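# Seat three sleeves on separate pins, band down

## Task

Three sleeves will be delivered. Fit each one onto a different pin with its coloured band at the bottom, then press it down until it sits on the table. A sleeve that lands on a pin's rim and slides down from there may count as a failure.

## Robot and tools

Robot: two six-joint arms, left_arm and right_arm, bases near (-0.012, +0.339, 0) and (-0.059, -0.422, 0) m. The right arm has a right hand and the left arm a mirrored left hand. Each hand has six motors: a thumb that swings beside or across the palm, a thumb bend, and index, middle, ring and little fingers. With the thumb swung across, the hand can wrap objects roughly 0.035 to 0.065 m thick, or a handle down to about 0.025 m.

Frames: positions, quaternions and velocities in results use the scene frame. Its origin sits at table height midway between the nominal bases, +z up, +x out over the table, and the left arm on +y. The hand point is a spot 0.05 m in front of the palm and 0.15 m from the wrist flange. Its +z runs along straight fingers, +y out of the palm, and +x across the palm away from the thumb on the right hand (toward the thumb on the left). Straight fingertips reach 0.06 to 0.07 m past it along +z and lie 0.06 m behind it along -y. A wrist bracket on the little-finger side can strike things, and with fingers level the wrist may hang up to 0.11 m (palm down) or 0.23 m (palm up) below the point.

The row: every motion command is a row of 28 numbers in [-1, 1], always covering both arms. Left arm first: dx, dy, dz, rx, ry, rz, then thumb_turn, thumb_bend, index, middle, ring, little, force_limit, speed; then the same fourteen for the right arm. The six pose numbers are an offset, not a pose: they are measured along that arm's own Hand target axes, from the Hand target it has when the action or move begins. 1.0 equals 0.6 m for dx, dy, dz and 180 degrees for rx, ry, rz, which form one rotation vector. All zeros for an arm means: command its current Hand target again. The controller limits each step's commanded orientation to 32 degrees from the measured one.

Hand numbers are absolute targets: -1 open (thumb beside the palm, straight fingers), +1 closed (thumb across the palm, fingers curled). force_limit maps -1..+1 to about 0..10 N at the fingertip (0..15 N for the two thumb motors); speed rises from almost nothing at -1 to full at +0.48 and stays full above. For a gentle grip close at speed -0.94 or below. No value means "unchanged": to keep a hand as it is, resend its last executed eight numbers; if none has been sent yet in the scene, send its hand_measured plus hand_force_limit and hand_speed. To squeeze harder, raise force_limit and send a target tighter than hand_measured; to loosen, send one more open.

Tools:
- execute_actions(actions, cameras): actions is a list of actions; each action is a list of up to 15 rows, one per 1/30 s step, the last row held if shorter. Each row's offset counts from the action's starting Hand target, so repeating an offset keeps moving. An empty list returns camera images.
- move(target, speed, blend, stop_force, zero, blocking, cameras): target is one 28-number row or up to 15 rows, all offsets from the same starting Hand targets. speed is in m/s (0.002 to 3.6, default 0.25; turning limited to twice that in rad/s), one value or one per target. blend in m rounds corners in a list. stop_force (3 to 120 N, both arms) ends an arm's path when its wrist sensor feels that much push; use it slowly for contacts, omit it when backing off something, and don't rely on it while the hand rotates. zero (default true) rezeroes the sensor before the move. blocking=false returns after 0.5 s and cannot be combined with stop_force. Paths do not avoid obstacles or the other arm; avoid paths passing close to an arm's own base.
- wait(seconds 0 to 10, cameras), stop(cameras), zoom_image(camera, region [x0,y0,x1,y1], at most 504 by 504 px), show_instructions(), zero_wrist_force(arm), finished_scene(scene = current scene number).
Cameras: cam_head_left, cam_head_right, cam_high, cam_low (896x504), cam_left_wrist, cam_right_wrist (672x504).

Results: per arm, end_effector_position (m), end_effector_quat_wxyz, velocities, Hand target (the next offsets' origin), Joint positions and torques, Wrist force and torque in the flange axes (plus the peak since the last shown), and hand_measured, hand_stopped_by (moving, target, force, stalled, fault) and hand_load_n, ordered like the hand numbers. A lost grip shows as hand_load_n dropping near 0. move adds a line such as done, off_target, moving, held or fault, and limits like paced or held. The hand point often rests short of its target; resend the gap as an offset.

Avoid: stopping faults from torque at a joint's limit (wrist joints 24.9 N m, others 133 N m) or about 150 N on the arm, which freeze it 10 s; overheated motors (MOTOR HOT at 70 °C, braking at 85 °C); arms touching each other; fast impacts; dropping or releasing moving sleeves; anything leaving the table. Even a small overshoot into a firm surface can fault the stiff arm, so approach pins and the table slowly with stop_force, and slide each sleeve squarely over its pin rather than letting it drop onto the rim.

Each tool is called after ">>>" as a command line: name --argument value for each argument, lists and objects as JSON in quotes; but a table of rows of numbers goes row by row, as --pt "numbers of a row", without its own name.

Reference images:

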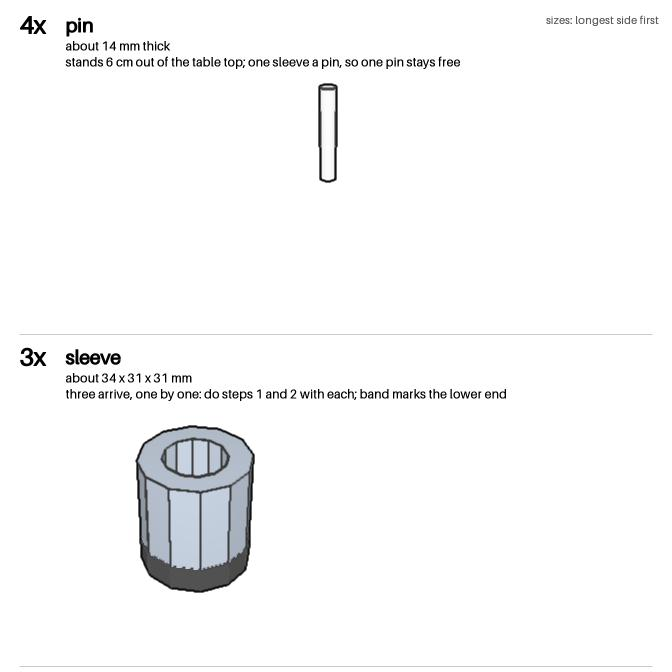

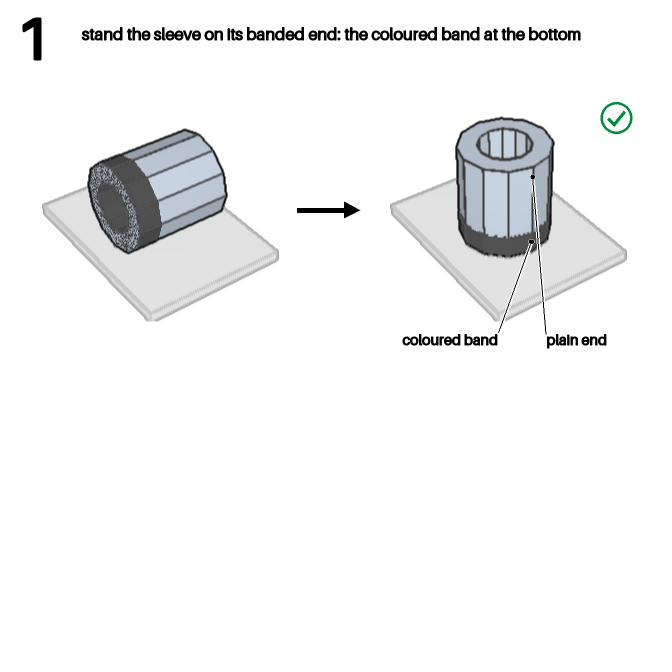

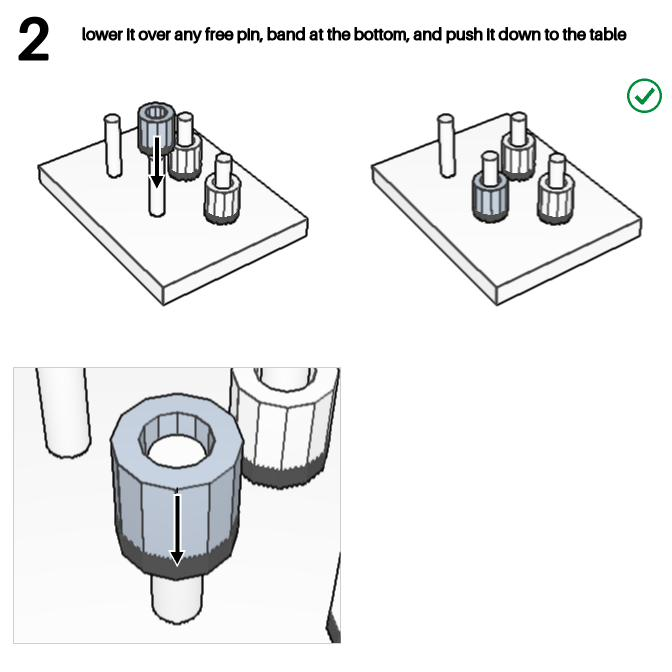

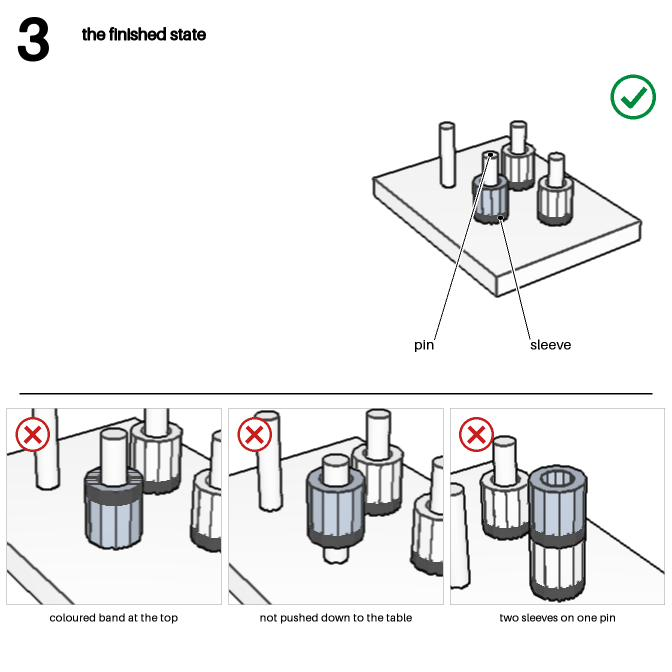

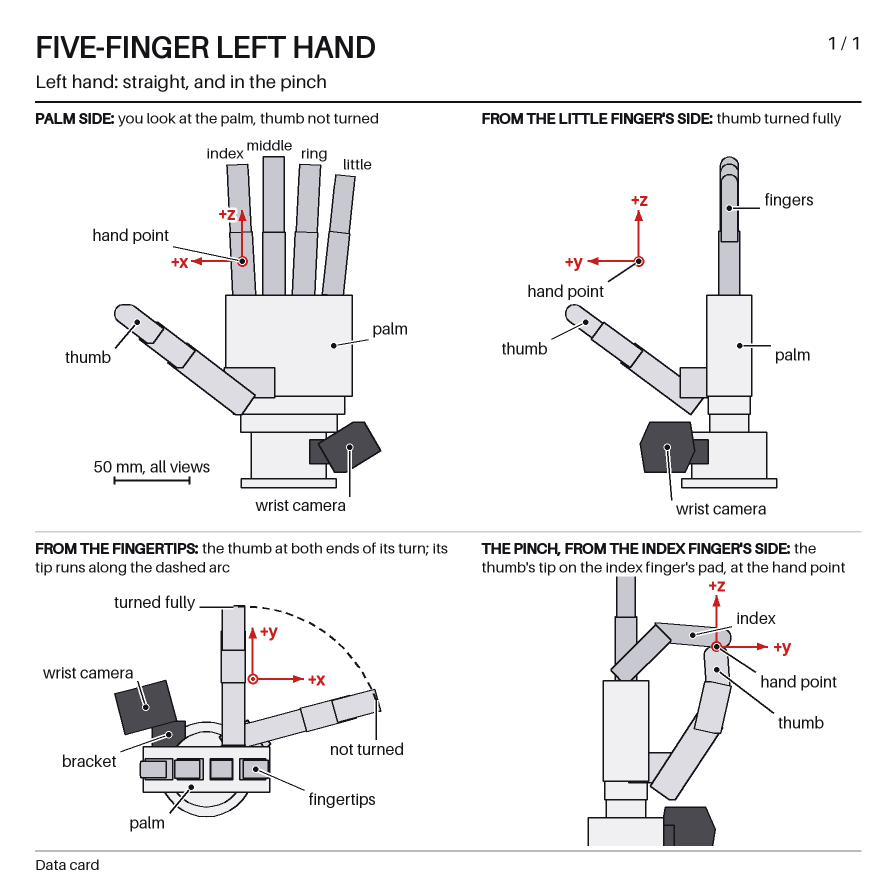

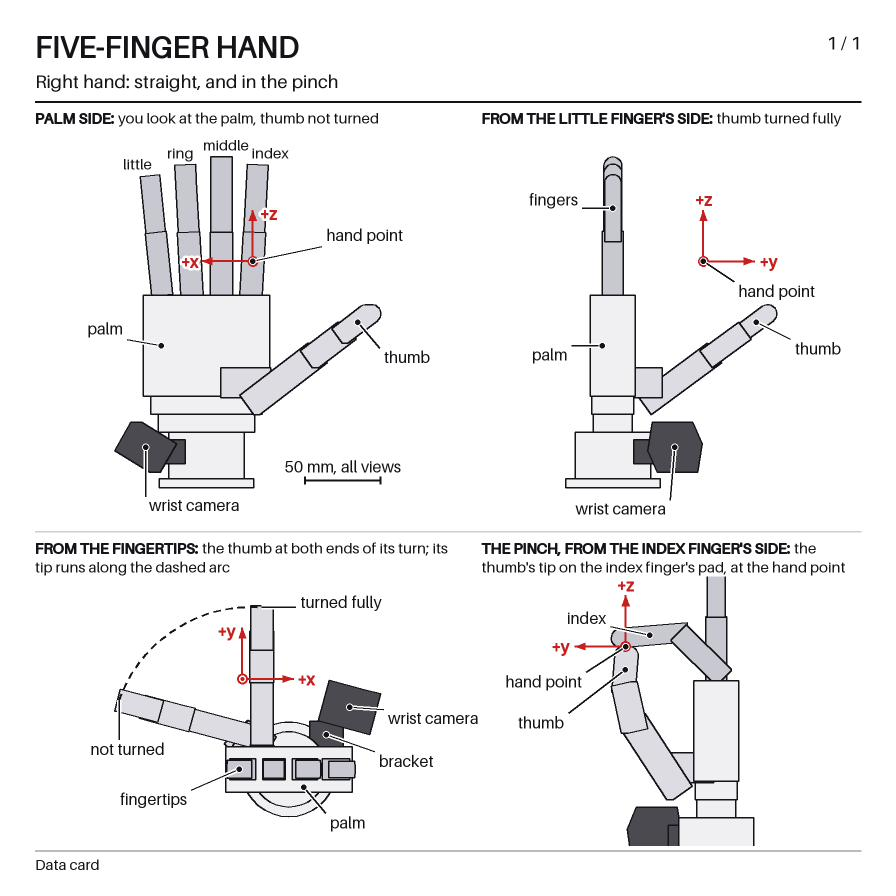

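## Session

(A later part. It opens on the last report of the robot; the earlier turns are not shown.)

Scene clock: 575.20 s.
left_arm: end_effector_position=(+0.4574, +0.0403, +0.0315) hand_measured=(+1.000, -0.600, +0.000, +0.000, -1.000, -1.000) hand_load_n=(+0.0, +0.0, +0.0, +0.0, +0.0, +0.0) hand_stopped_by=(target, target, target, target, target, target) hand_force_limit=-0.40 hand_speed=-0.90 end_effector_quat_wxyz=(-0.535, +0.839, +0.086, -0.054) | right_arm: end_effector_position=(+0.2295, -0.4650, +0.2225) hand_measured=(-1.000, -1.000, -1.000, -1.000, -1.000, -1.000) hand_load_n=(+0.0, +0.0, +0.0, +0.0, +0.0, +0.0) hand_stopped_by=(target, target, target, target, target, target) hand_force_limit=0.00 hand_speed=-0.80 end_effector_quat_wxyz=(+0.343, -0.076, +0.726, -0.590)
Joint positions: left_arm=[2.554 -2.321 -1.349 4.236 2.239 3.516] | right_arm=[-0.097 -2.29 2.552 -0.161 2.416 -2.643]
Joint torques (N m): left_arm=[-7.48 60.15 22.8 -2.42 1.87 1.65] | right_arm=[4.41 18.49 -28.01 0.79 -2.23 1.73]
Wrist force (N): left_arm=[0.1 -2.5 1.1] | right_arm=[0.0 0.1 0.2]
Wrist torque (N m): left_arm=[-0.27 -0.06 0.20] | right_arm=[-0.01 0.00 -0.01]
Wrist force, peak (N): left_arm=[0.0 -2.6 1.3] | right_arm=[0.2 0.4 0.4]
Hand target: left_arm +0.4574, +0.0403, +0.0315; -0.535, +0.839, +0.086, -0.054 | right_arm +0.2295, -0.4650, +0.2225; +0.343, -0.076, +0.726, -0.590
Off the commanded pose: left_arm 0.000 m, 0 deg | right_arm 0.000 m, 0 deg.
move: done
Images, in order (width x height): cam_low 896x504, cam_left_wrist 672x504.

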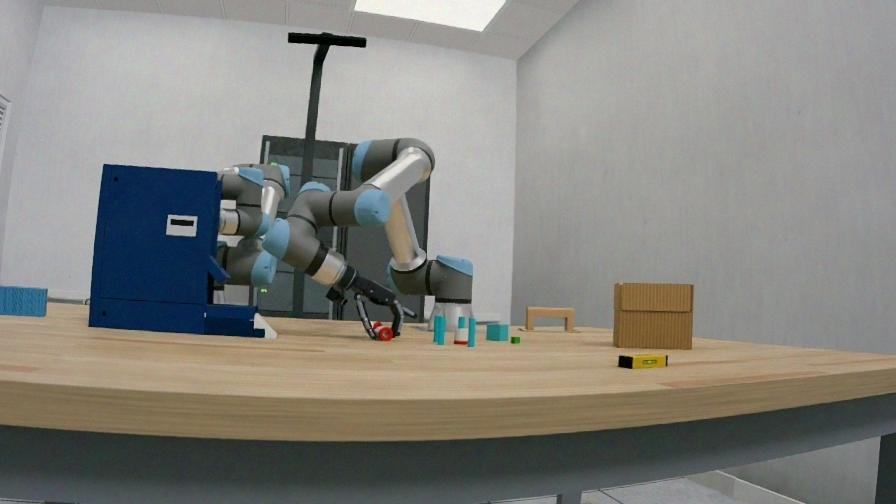

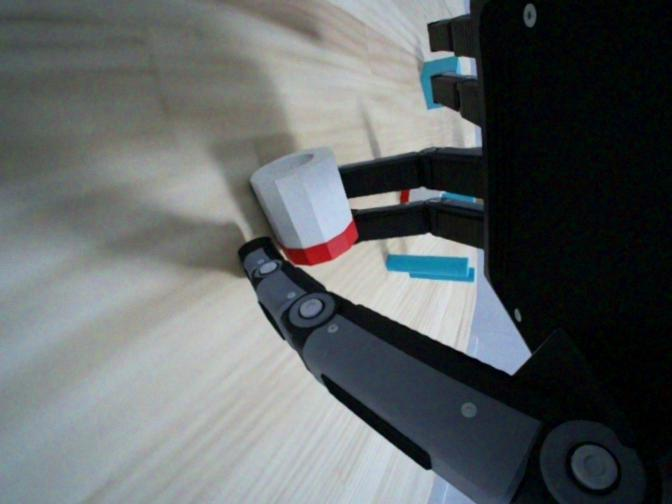

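>>> move --target '[0,0,0,0,0,0,1,0.3,0,0,-1,-1,0,-0.93,0,0,0,0,0,0,-1,-1,-1,-1,-1,-1,0,-0.8]' --speed 0.04 --cameras '["cam_left_wrist","cam_low"]'

>>> zoom_image --camera "cam_left_wrist" --region '[230, 140, 430, 290]'

>>> zoom_image --camera "cam_low" --region '[345, 290, 425, 350]'

Scene clock: 580.03 s.
left_arm: end_effector_position=(+0.4574, +0.0403, +0.0315) hand_measured=(+1.000, -0.454, +0.000, +0.000, -1.000, -1.000) hand_load_n=(+0.0, +7.5, +1.5, +7.5, +0.0, +0.0) hand_stopped_by=(target, force, target, target, target, target) hand_force_limit=0.00 hand_speed=-0.93 end_effector_quat_wxyz=(-0.535, +0.839, +0.086, -0.054) | right_arm: end_effector_position=(+0.2295, -0.4650, +0.2225) hand_measured=(-1.000, -1.000, -1.000, -1.000, -1.000, -1.000) hand_load_n=(+0.0, +0.0, +0.0, +0.0, +0.0, +0.0) hand_stopped_by=(target, target, target, target, target, target) hand_force_limit=0.00 hand_speed=-0.80 end_effector_quat_wxyz=(+0.343, -0.076, +0.726, -0.590)
Joint positions: left_arm=[2.554 -2.321 -1.349 4.236 2.239 3.516] | right_arm=[-0.097 -2.29 2.552 -0.161 2.416 -2.643]
Joint torques (N m): left_arm=[-6.8 59.92 10.56 -2.52 1.56 1.63] | right_arm=[4.17 18.37 -27.95 0.9 -2.17 1.76]
Wrist force (N): left_arm=[0.0 -2.3 1.2] | right_arm=[0.0 0.0 0.0]
Wrist torque (N m): left_arm=[-0.27 -0.05 0.19] | right_arm=[-0.01 0.01 -0.01]
Wrist force, peak (N): left_arm=[0.1 -2.7 1.2] | right_arm=[0.3 0.1 0.3]
Hand target: left_arm +0.4574, +0.0403, +0.0315; -0.535, +0.839, +0.086, -0.054 | right_arm +0.2295, -0.4650, +0.2225; +0.343, -0.076, +0.726, -0.590
Off the commanded pose: left_arm 0.000 m, 0 deg | right_arm 0.000 m, 0 deg.
move: done
Images, in order (width x height): cam_low 896x504, cam_left_wrist 672x504.

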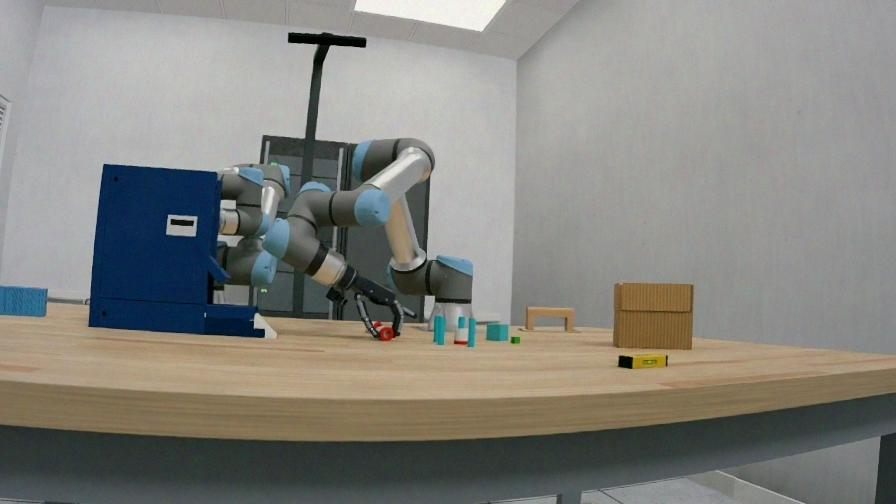

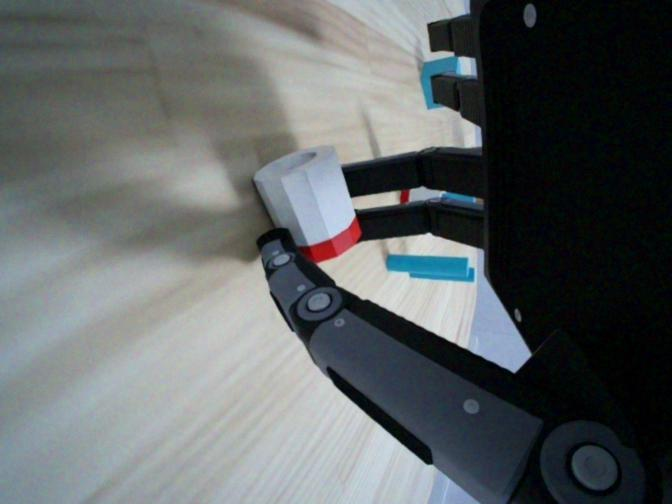

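Scaled by 2.520 from the camera's 672x504 image, which has a finer 960x720 frame.

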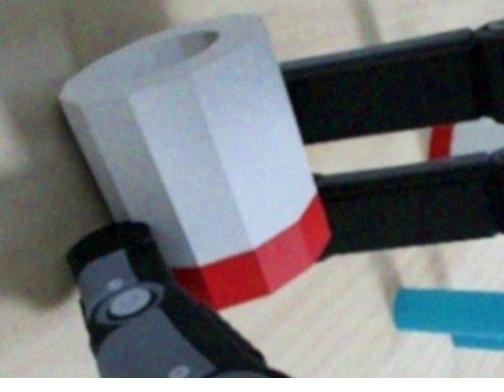

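Scaled by 6.300 from the camera's 896x504 image, which has a finer 1280x720 frame.

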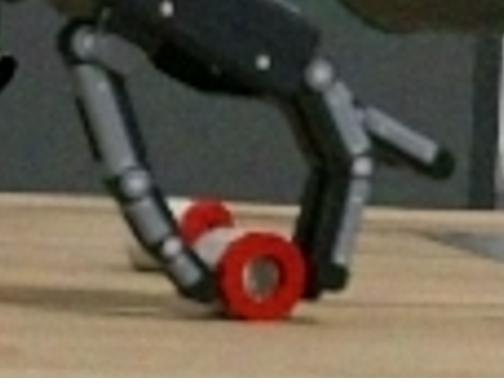

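>>> move --pt "0 -0.1208 -0.0563 0 0 0 1 0.3 0 0 -1 -1 0 -0.93 0 0 0 0 0 0 -1 -1 -1 -1 -1 -1 0 -0.8" --pt "0.0897 -0.2745 -0.0364 0.0945 -0.1227 0.4867 1 0.3 0 0 -1 -1 0 -0.93 0 0 0 0 0 0 -1 -1 -1 -1 -1 -1 0 -0.8" --pt "0.1485 -0.1623 0.0779 0.0945 -0.1227 0.4867 1 0.3 0 0 -1 -1 0 -0.93 0 0 0 0 0 0 -1 -1 -1 -1 -1 -1 0 -0.8" --speed '[0.1,0.3,0.2]' --blend '[0.02,0.02,0]' --cameras '["cam_left_wrist","cam_low","cam_high"]'

>>> zoom_image --camera "cam_left_wrist" --region '[250, 130, 450, 300]'

>>> zoom_image --camera "cam_high" --region '[465, 285, 525, 345]'

>>> zoom_image --camera "cam_low" --region '[410, 280, 490, 355]'

Scene clock: 601.73 s.
left_arm: end_effector_position=(+0.5278, +0.1399, +0.1002) hand_measured=(+1.000, -0.454, +0.000, +0.000, -1.000, -1.000) hand_load_n=(+0.0, +7.5, +1.5, +7.5, +0.0, +0.0) hand_stopped_by=(target, force, target, target, target, target) hand_force_limit=0.00 hand_speed=-0.93 end_effector_quat_wxyz=(-0.431, +0.561, -0.430, -0.561) | right_arm: end_effector_position=(+0.2295, -0.4650, +0.2225) hand_measured=(-1.000, -1.000, -1.000, -1.000, -1.000, -1.000) hand_load_n=(+0.0, +0.0, +0.0, +0.0, +0.0, +0.0) hand_stopped_by=(target, target, target, target, target, target) hand_force_limit=0.00 hand_speed=-0.80 end_effector_quat_wxyz=(+0.343, -0.076, +0.726, -0.590)
Joint positions: left_arm=[2.769 -2.761 -0.613 3.371 2.479 4.708] | right_arm=[-0.097 -2.29 2.552 -0.161 2.416 -2.643]
Joint torques (N m): left_arm=[-3.34 67.37 27.42 -1.88 -1.31 1.18] | right_arm=[4.71 18.53 -28.28 0.89 -2.26 1.7]
Wrist force (N): left_arm=[-2.7 0.3 0.5] | right_arm=[0.2 0.2 0.0]
Wrist torque (N m): left_arm=[-0.18 0.06 -0.22] | right_arm=[0.02 -0.03 0.01]
Wrist force, peak (N): left_arm=[-4.1 0.8 0.1] | right_arm=[0.1 0.4 -0.3]
Hand target: left_arm +0.5278, +0.1399, +0.1002; -0.432, +0.561, -0.430, -0.561 | right_arm +0.2295, -0.4650, +0.2225; +0.343, -0.076, +0.726, -0.590
Off the commanded pose: left_arm 0.000 m, 0 deg | right_arm 0.000 m, 0 deg.
move: done
Images, in order (width x height): cam_high 896x504, cam_low 896x504, cam_left_wrist 672x504.

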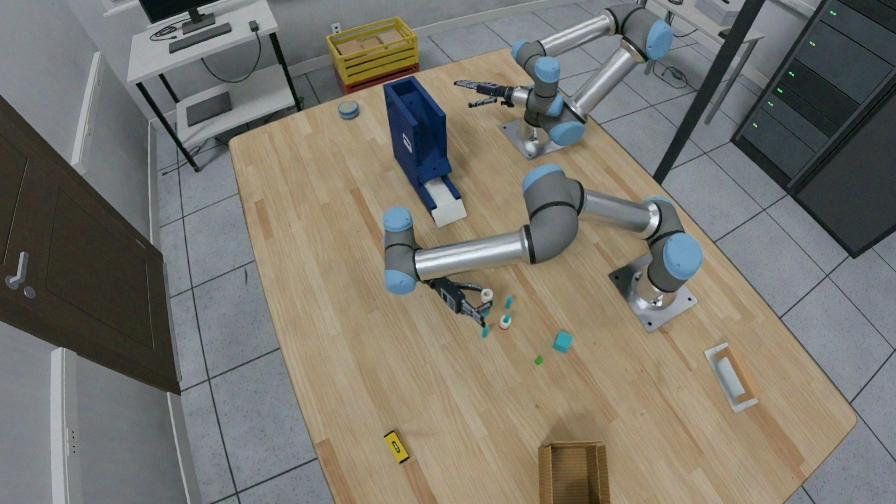

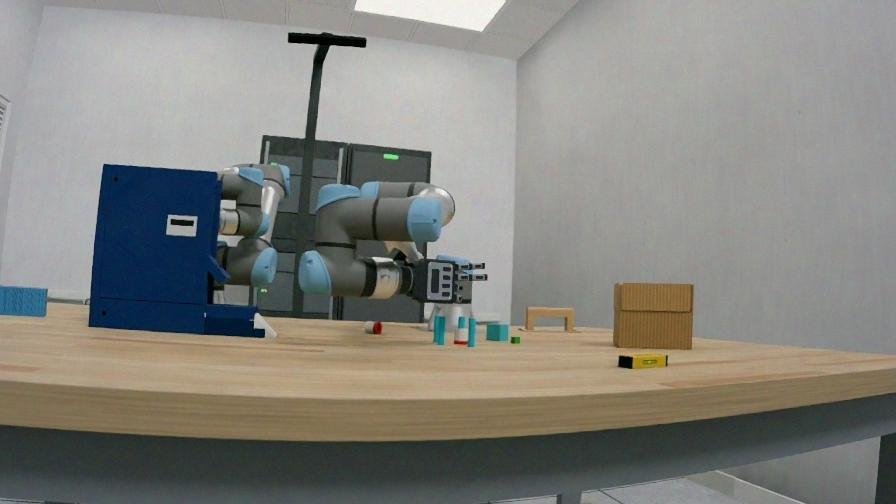

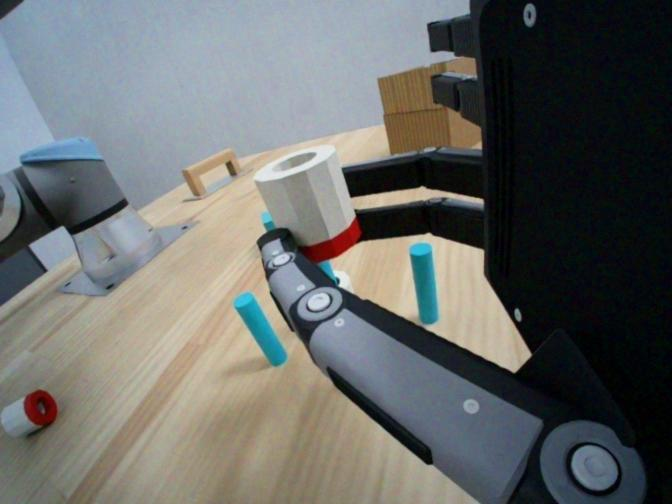

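Scaled by 2.520 from the camera's 672x504 image, which has a finer 960x720 frame.

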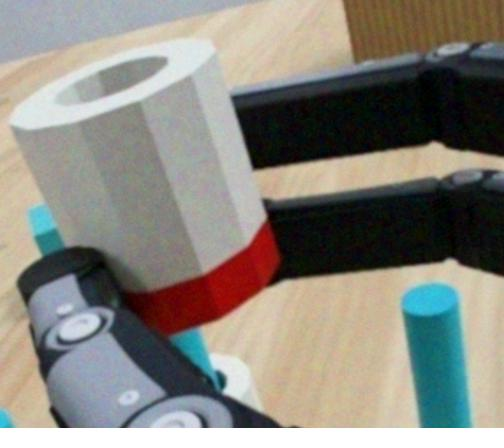

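Scaled by 8.400 from the camera's 896x504 image, which has a finer 1280x720 frame.

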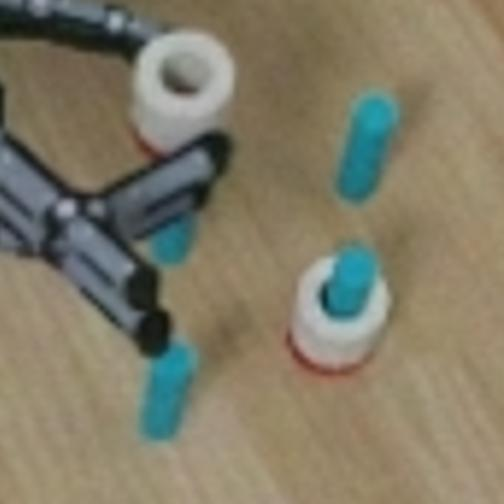

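Scaled by 6.300 from the camera's 896x504 image, which has a finer 1280x720 frame.

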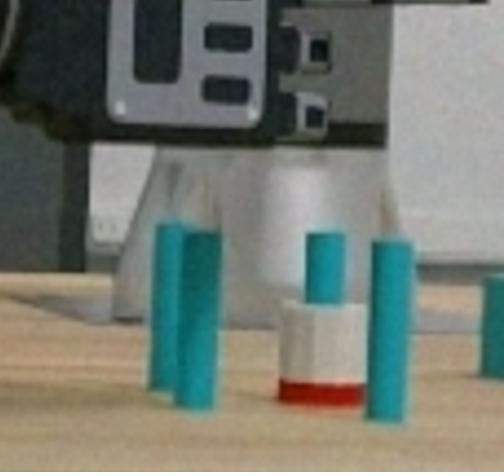

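>>> zoom_image --camera "cam_high" --region '[472, 282, 502, 312]'

>>> zoom_image --camera "cam_left_wrist" --region '[245, 135, 395, 285]'

Scaled by 16.800 from the camera's 896x504 image, which has a finer 1280x720 frame.

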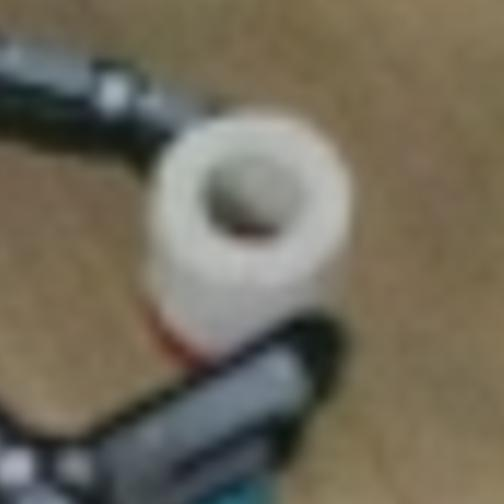

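Scaled by 3.360 from the camera's 672x504 image, which has a finer 960x720 frame.

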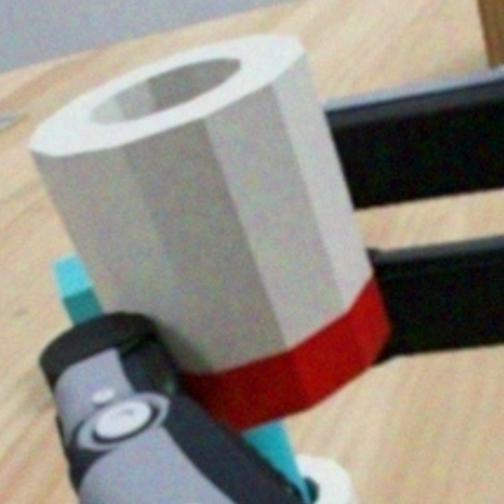

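>>> move --target '[0.042,0.0008,0.0092,0,0.0167,0,1,0.3,0,0,-1,-1,0,-0.93,0,0,0,0,0,0,-1,-1,-1,-1,-1,-1,0,-0.8]' --speed 0.05 --cameras '["cam_left_wrist","cam_low","cam_high"]'

>>> zoom_image --camera "cam_left_wrist" --region '[250, 150, 400, 320]'

>>> zoom_image --camera "cam_high" --region '[472, 285, 502, 315]'

>>> zoom_image --camera "cam_low" --region '[410, 290, 480, 350]'

Scene clock: 623.23 s.
left_arm: end_effector_position=(+0.5260, +0.1452, +0.0751) hand_measured=(+1.000, -0.454, +0.000, +0.000, -1.000, -1.000) hand_load_n=(+0.0, +7.5, +1.5, +8.0, +0.0, +0.0) hand_stopped_by=(target, force, target, target, target, target) hand_force_limit=0.00 hand_speed=-0.93 end_effector_quat_wxyz=(-0.420, +0.575, -0.441, -0.546) | right_arm: end_effector_position=(+0.2295, -0.4650, +0.2225) hand_measured=(-1.000, -1.000, -1.000, -1.000, -1.000, -1.000) hand_load_n=(+0.0, +0.0, +0.0, +0.0, +0.0, +0.0) hand_stopped_by=(target, target, target, target, target, target) hand_force_limit=0.00 hand_speed=-0.80 end_effector_quat_wxyz=(+0.343, -0.076, +0.726, -0.590)
Joint positions: left_arm=[2.776 -2.72 -0.728 3.531 2.485 4.777] | right_arm=[-0.097 -2.29 2.552 -0.161 2.416 -2.643]
Joint torques (N m): left_arm=[-2.95 49.1 27.93 -1.99 0.43 -1.9] | right_arm=[4.51 18.33 -28.12 0.85 -2.28 1.67]
Wrist force (N): left_arm=[-2.6 0.2 0.2] | right_arm=[0.0 -0.1 0.2]
Wrist torque (N m): left_arm=[-0.16 0.03 -0.08] | right_arm=[-0.02 0.00 -0.02]
Wrist force, peak (N): left_arm=[-3.0 0.1 0.4] | right_arm=[0.4 0.5 0.0]
Hand target: left_arm +0.5260, +0.1452, +0.0750; -0.420, +0.575, -0.441, -0.546 | right_arm +0.2295, -0.4650, +0.2225; +0.343, -0.076, +0.726, -0.590
Off the commanded pose: left_arm 0.000 m, 0 deg | right_arm 0.000 m, 0 deg.
move: done
Images, in order (width x height): cam_high 896x504, cam_low 896x504, cam_left_wrist 672x504.

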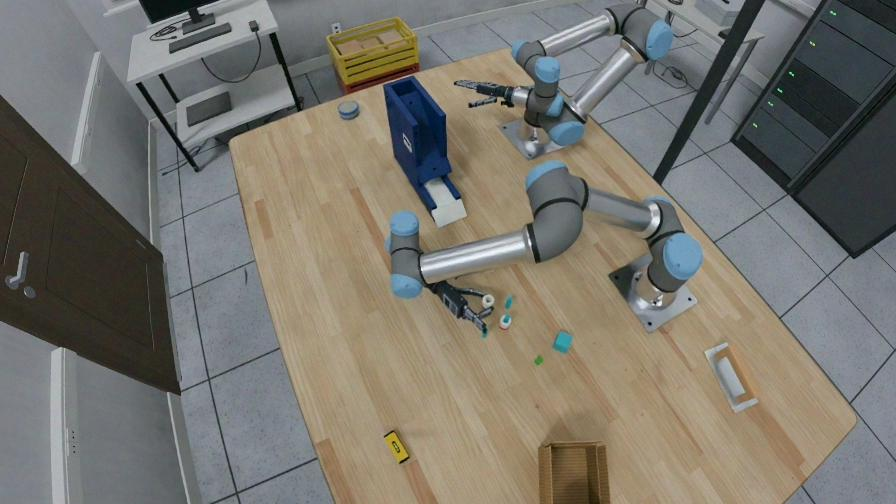

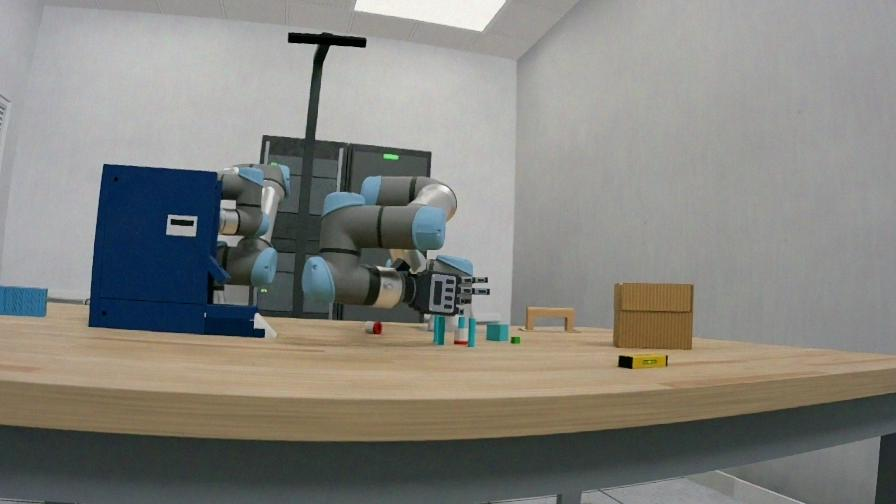

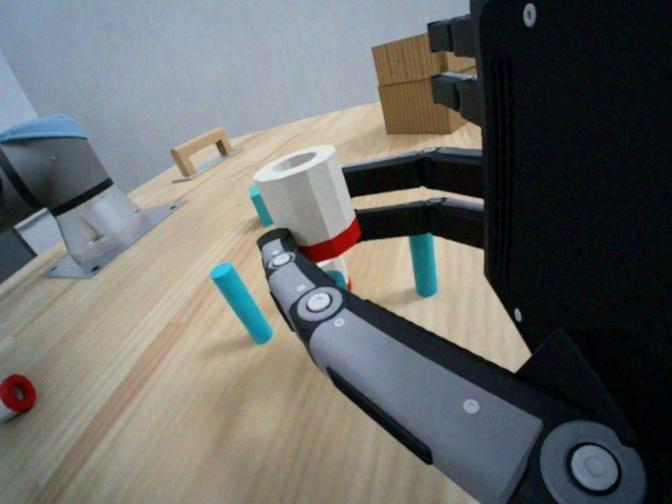

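Scaled by 2.965 from the camera's 672x504 image, which has a finer 960x720 frame.

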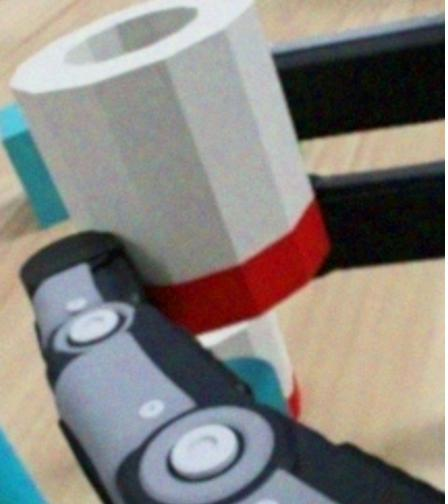

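Scaled by 16.800 from the camera's 896x504 image, which has a finer 1280x720 frame.

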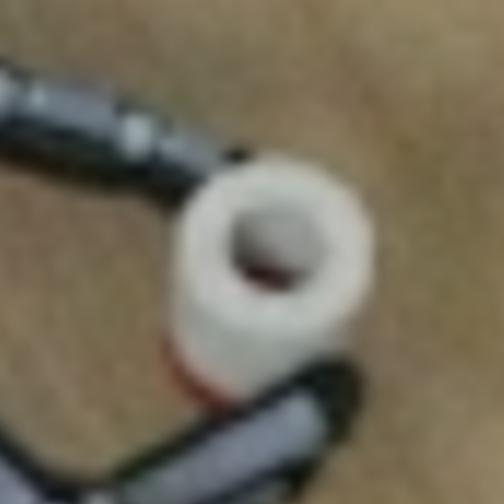

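Scaled by 7.200 from the camera's 896x504 image, which has a finer 1280x720 frame.

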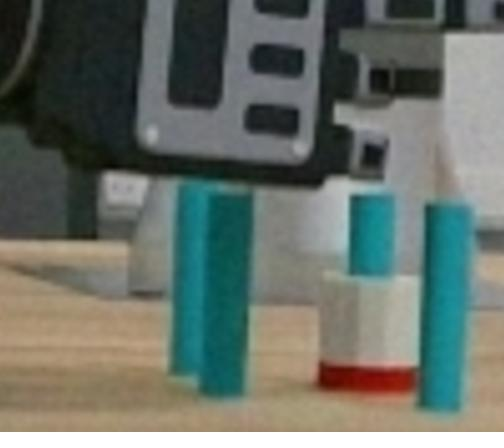

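>>> move --target '[0.008,0.0055,-0.0053,0,0,0,1,0.3,0,0,-1,-1,0,-0.93,0,0,0,0,0,0,-1,-1,-1,-1,-1,-1,0,-0.8]' --speed 0.03 --cameras '["cam_left_wrist","cam_high"]'

>>> zoom_image --camera "cam_left_wrist" --region '[290, 200, 390, 310]'

>>> zoom_image --camera "cam_high" --region '[472, 285, 502, 315]'

Scene clock: 638.50 s.
left_arm: end_effector_position=(+0.5237, +0.1410, +0.0703) hand_measured=(+1.000, -0.454, +0.000, +0.000, -1.000, -1.000) hand_load_n=(+0.0, +7.5, +1.5, +7.5, +0.0, +0.0) hand_stopped_by=(target, force, target, target, target, target) hand_force_limit=0.00 hand_speed=-0.93 end_effector_quat_wxyz=(-0.420, +0.575, -0.441, -0.546) | right_arm: end_effector_position=(+0.2295, -0.4650, +0.2225) hand_measured=(-1.000, -1.000, -1.000, -1.000, -1.000, -1.000) hand_load_n=(-0.5, +0.0, +0.0, +0.0, +0.0, +0.0) hand_stopped_by=(target, target, target, target, target, target) hand_force_limit=0.00 hand_speed=-0.80 end_effector_quat_wxyz=(+0.343, -0.076, +0.726, -0.590)
Joint positions: left_arm=[2.77 -2.727 -0.727 3.537 2.479 4.776] | right_arm=[-0.097 -2.29 2.552 -0.161 2.416 -2.643]
Joint torques (N m): left_arm=[-0.29 58.01 28.87 0.67 -0.47 -2.02] | right_arm=[4.47 18.53 -27.64 0.86 -2.05 1.63]
Wrist force (N): left_arm=[-2.7 0.3 0.4] | right_arm=[0.0 0.0 0.0]
Wrist torque (N m): left_arm=[-0.16 0.05 -0.08] | right_arm=[0.00 0.00 -0.01]
Wrist force, peak (N): left_arm=[-3.1 0.2 0.3] | right_arm=[0.0 0.4 -0.3]
Hand target: left_arm +0.5237, +0.1410, +0.0704; -0.420, +0.575, -0.441, -0.546 | right_arm +0.2295, -0.4650, +0.2225; +0.343, -0.076, +0.726, -0.590
Off the commanded pose: left_arm 0.000 m, 0 deg | right_arm 0.000 m, 0 deg.
move: done
Images, in order (width x height): cam_high 896x504, cam_left_wrist 672x504.

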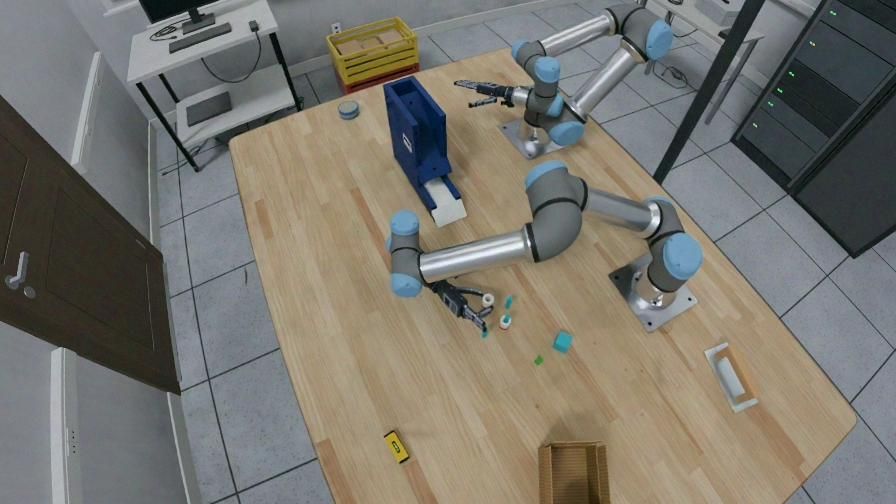

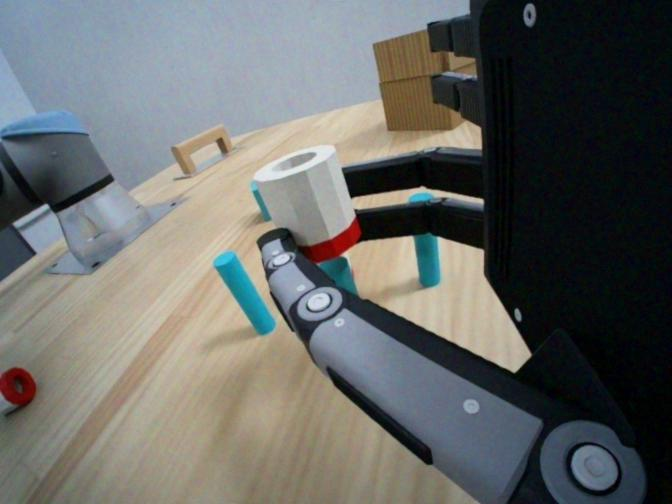

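Scaled by 4.582 from the camera's 672x504 image, which has a finer 960x720 frame.

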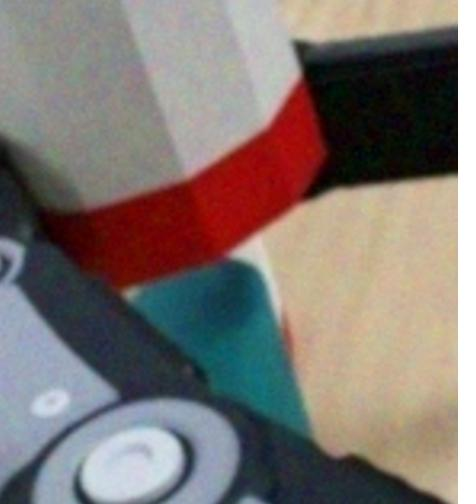

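Scaled by 16.800 from the camera's 896x504 image, which has a finer 1280x720 frame.

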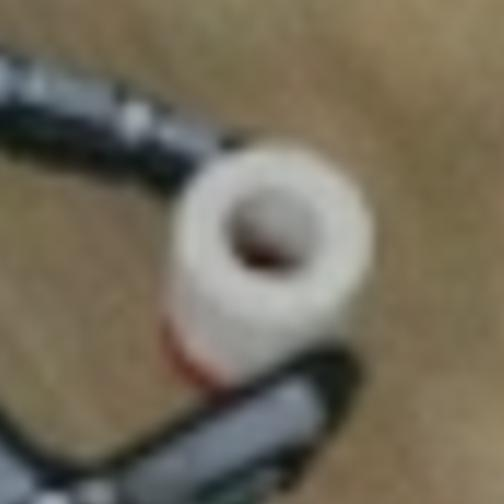

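>>> move --pt "0 0.001 -0.0017 0 0 0 1 0.3 0 0 -1 -1 0 -0.93 0 0 0 0 0 0 -1 -1 -1 -1 -1 -1 0 -0.8" --pt "0.0399 0.001 0.0003 0 0 0 1 0.3 0 0 -1 -1 0 -0.93 0 0 0 0 0 0 -1 -1 -1 -1 -1 -1 0 -0.8" --speed 0.015 --stop_force 3 --cameras '["cam_left_wrist","cam_high"]'

>>> zoom_image --camera "cam_left_wrist" --region '[290, 200, 390, 310]'

>>> zoom_image --camera "cam_high" --region '[472, 285, 502, 315]'

Scene clock: 649.00 s.
left_arm: end_effector_position=(+0.5234, +0.1399, +0.0464) hand_measured=(+1.000, -0.454, +0.000, +0.000, -1.000, -1.000) hand_load_n=(+0.0, +7.5, +1.5, +7.5, +0.0, +0.0) hand_stopped_by=(target, force, target, target, target, target) hand_force_limit=0.00 hand_speed=-0.93 end_effector_quat_wxyz=(-0.420, +0.575, -0.441, -0.546) | right_arm: end_effector_position=(+0.2295, -0.4650, +0.2225) hand_measured=(-1.000, -1.000, -1.000, -1.000, -1.000, -1.000) hand_load_n=(+0.0, +0.0, +0.0, +0.0, +0.0, +0.0) hand_stopped_by=(target, target, target, target, target, target) hand_force_limit=0.00 hand_speed=-0.80 end_effector_quat_wxyz=(+0.343, -0.076, +0.726, -0.590)
Joint positions: left_arm=[2.769 -2.755 -0.733 3.571 2.478 4.775] | right_arm=[-0.097 -2.29 2.552 -0.161 2.416 -2.643]
Joint torques (N m): left_arm=[3.32 71.14 18.52 -3.86 1.32 -0.95] | right_arm=[4.61 18.83 -27.92 0.88 -2.21 1.65]
Wrist force (N): left_arm=[-2.7 0.1 0.4] | right_arm=[0.0 0.0 -0.1]
Wrist torque (N m): left_arm=[-0.20 0.05 -0.09] | right_arm=[0.00 0.01 -0.01]
Wrist force, peak (N): left_arm=[-3.0 0.3 0.2] | right_arm=[0.0 0.5 -0.1]
Hand target: left_arm +0.5234, +0.1399, +0.0464; -0.420, +0.575, -0.441, -0.546 | right_arm +0.2295, -0.4650, +0.2225; +0.343, -0.076, +0.726, -0.590
Off the commanded pose: left_arm 0.000 m, 0 deg | right_arm 0.000 m, 0 deg.
move: done
Images, in order (width x height): cam_high 896x504, cam_left_wrist 672x504.

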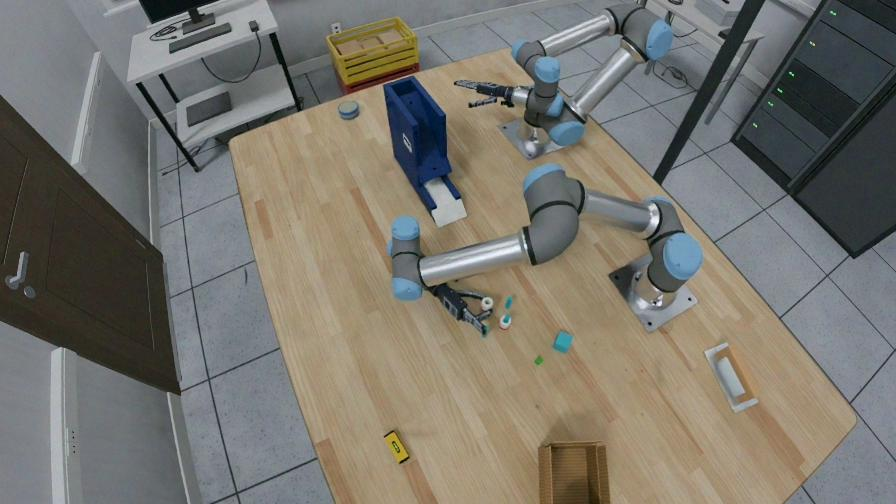

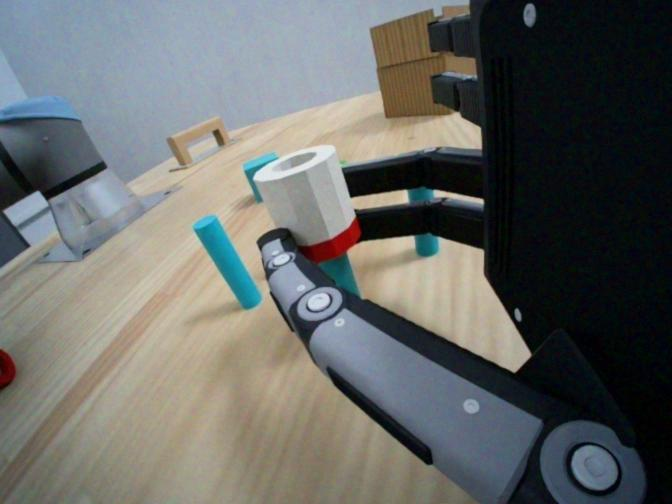

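Scaled by 4.582 from the camera's 672x504 image, which has a finer 960x720 frame.

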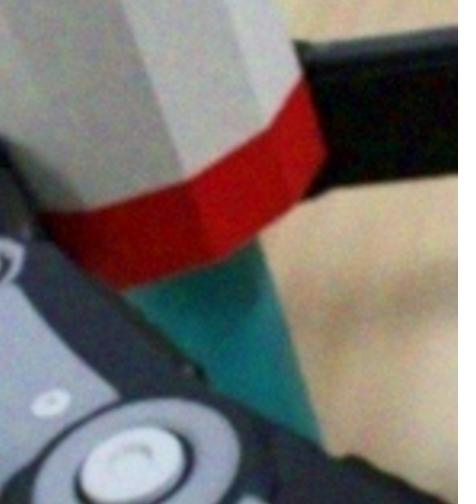

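Scaled by 16.800 from the camera's 896x504 image, which has a finer 1280x720 frame.

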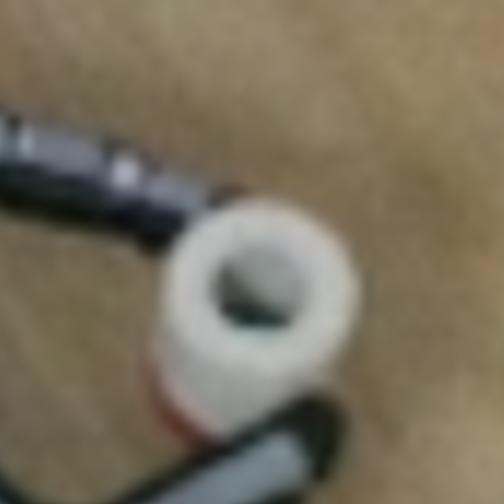

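>>> move --pt "0.0406 0.0001 0.002 0 0 0 1 0.3 0 0 -1 -1 0 -0.93 0 0 0 0 0 0 -1 -1 -1 -1 -1 -1 0 -0.8" --pt "0.054 0.0001 0.0027 0 0 0 1 0.3 0 0 -1 -1 0 -0.93 0 0 0 0 0 0 -1 -1 -1 -1 -1 -1 0 -0.8" --speed '[0.025,0.006]' --stop_force 3 --cameras '["cam_left_wrist","cam_high","cam_low"]'

>>> zoom_image --camera "cam_low" --region '[410, 290, 480, 350]'

Scene clock: 655.20 s.
left_arm: end_effector_position=(+0.5234, +0.1399, +0.0139) hand_measured=(+1.000, -0.454, +0.000, +0.000, -1.000, -1.000) hand_load_n=(+0.0, +7.5, +2.0, +7.5, +0.0, +0.0) hand_stopped_by=(target, force, target, target, target, target) hand_force_limit=0.00 hand_speed=-0.93 end_effector_quat_wxyz=(-0.420, +0.575, -0.441, -0.546) | right_arm: end_effector_position=(+0.2295, -0.4650, +0.2225) hand_measured=(-1.000, -1.000, -1.000, -1.000, -1.000, -1.000) hand_load_n=(-0.5, +0.0, +0.0, +0.0, +0.0, +0.0) hand_stopped_by=(target, target, target, target, target, target) hand_force_limit=0.00 hand_speed=-0.80 end_effector_quat_wxyz=(+0.343, -0.076, +0.726, -0.590)
Joint positions: left_arm=[2.769 -2.797 -0.736 3.615 2.477 4.776] | right_arm=[-0.097 -2.29 2.552 -0.161 2.416 -2.643]
Joint torques (N m): left_arm=[-2.58 64.51 29.4 -1.27 0.21 -1.19] | right_arm=[4.22 18.36 -28.23 0.9 -2.17 1.59]
Wrist force (N): left_arm=[-2.8 0.2 0.5] | right_arm=[0.0 0.3 0.0]
Wrist torque (N m): left_arm=[-0.18 0.07 -0.08] | right_arm=[0.03 0.00 0.00]
Wrist force, peak (N): left_arm=[-3.4 0.3 0.4] | right_arm=[-0.1 0.4 0.3]
Hand target: left_arm +0.5234, +0.1399, +0.0140; -0.420, +0.575, -0.441, -0.546 | right_arm +0.2295, -0.4650, +0.2225; +0.343, -0.076, +0.726, -0.590
Off the commanded pose: left_arm 0.000 m, 0 deg | right_arm 0.000 m, 0 deg.
move: done
Images, in order (width x height): cam_high 896x504, cam_low 896x504, cam_left_wrist 672x504.

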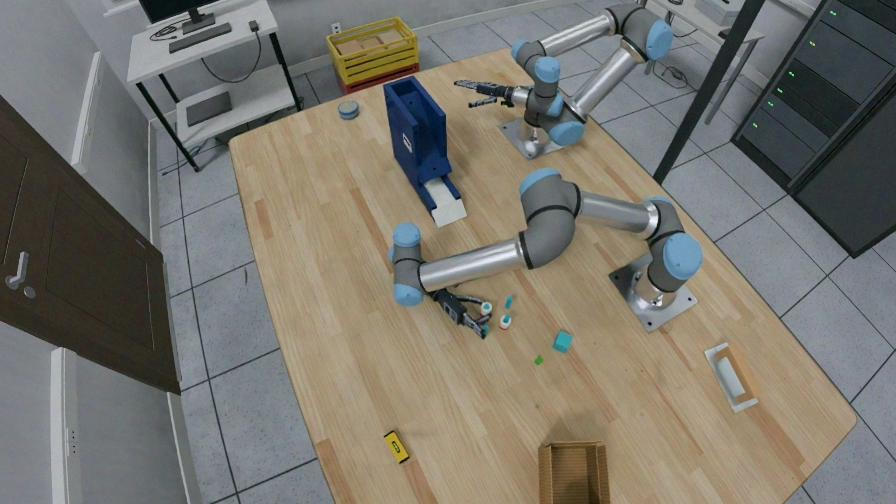

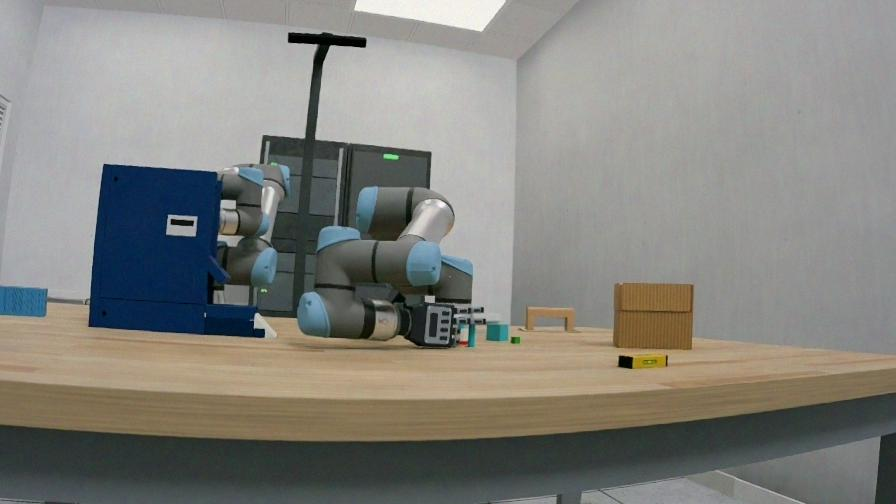

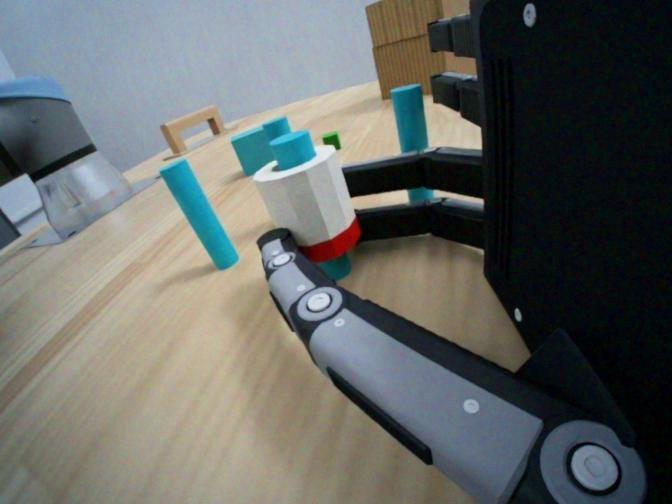

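Scaled by 7.200 from the camera's 896x504 image, which has a finer 1280x720 frame.

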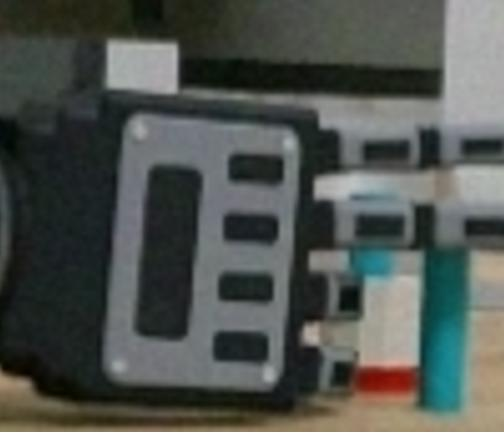

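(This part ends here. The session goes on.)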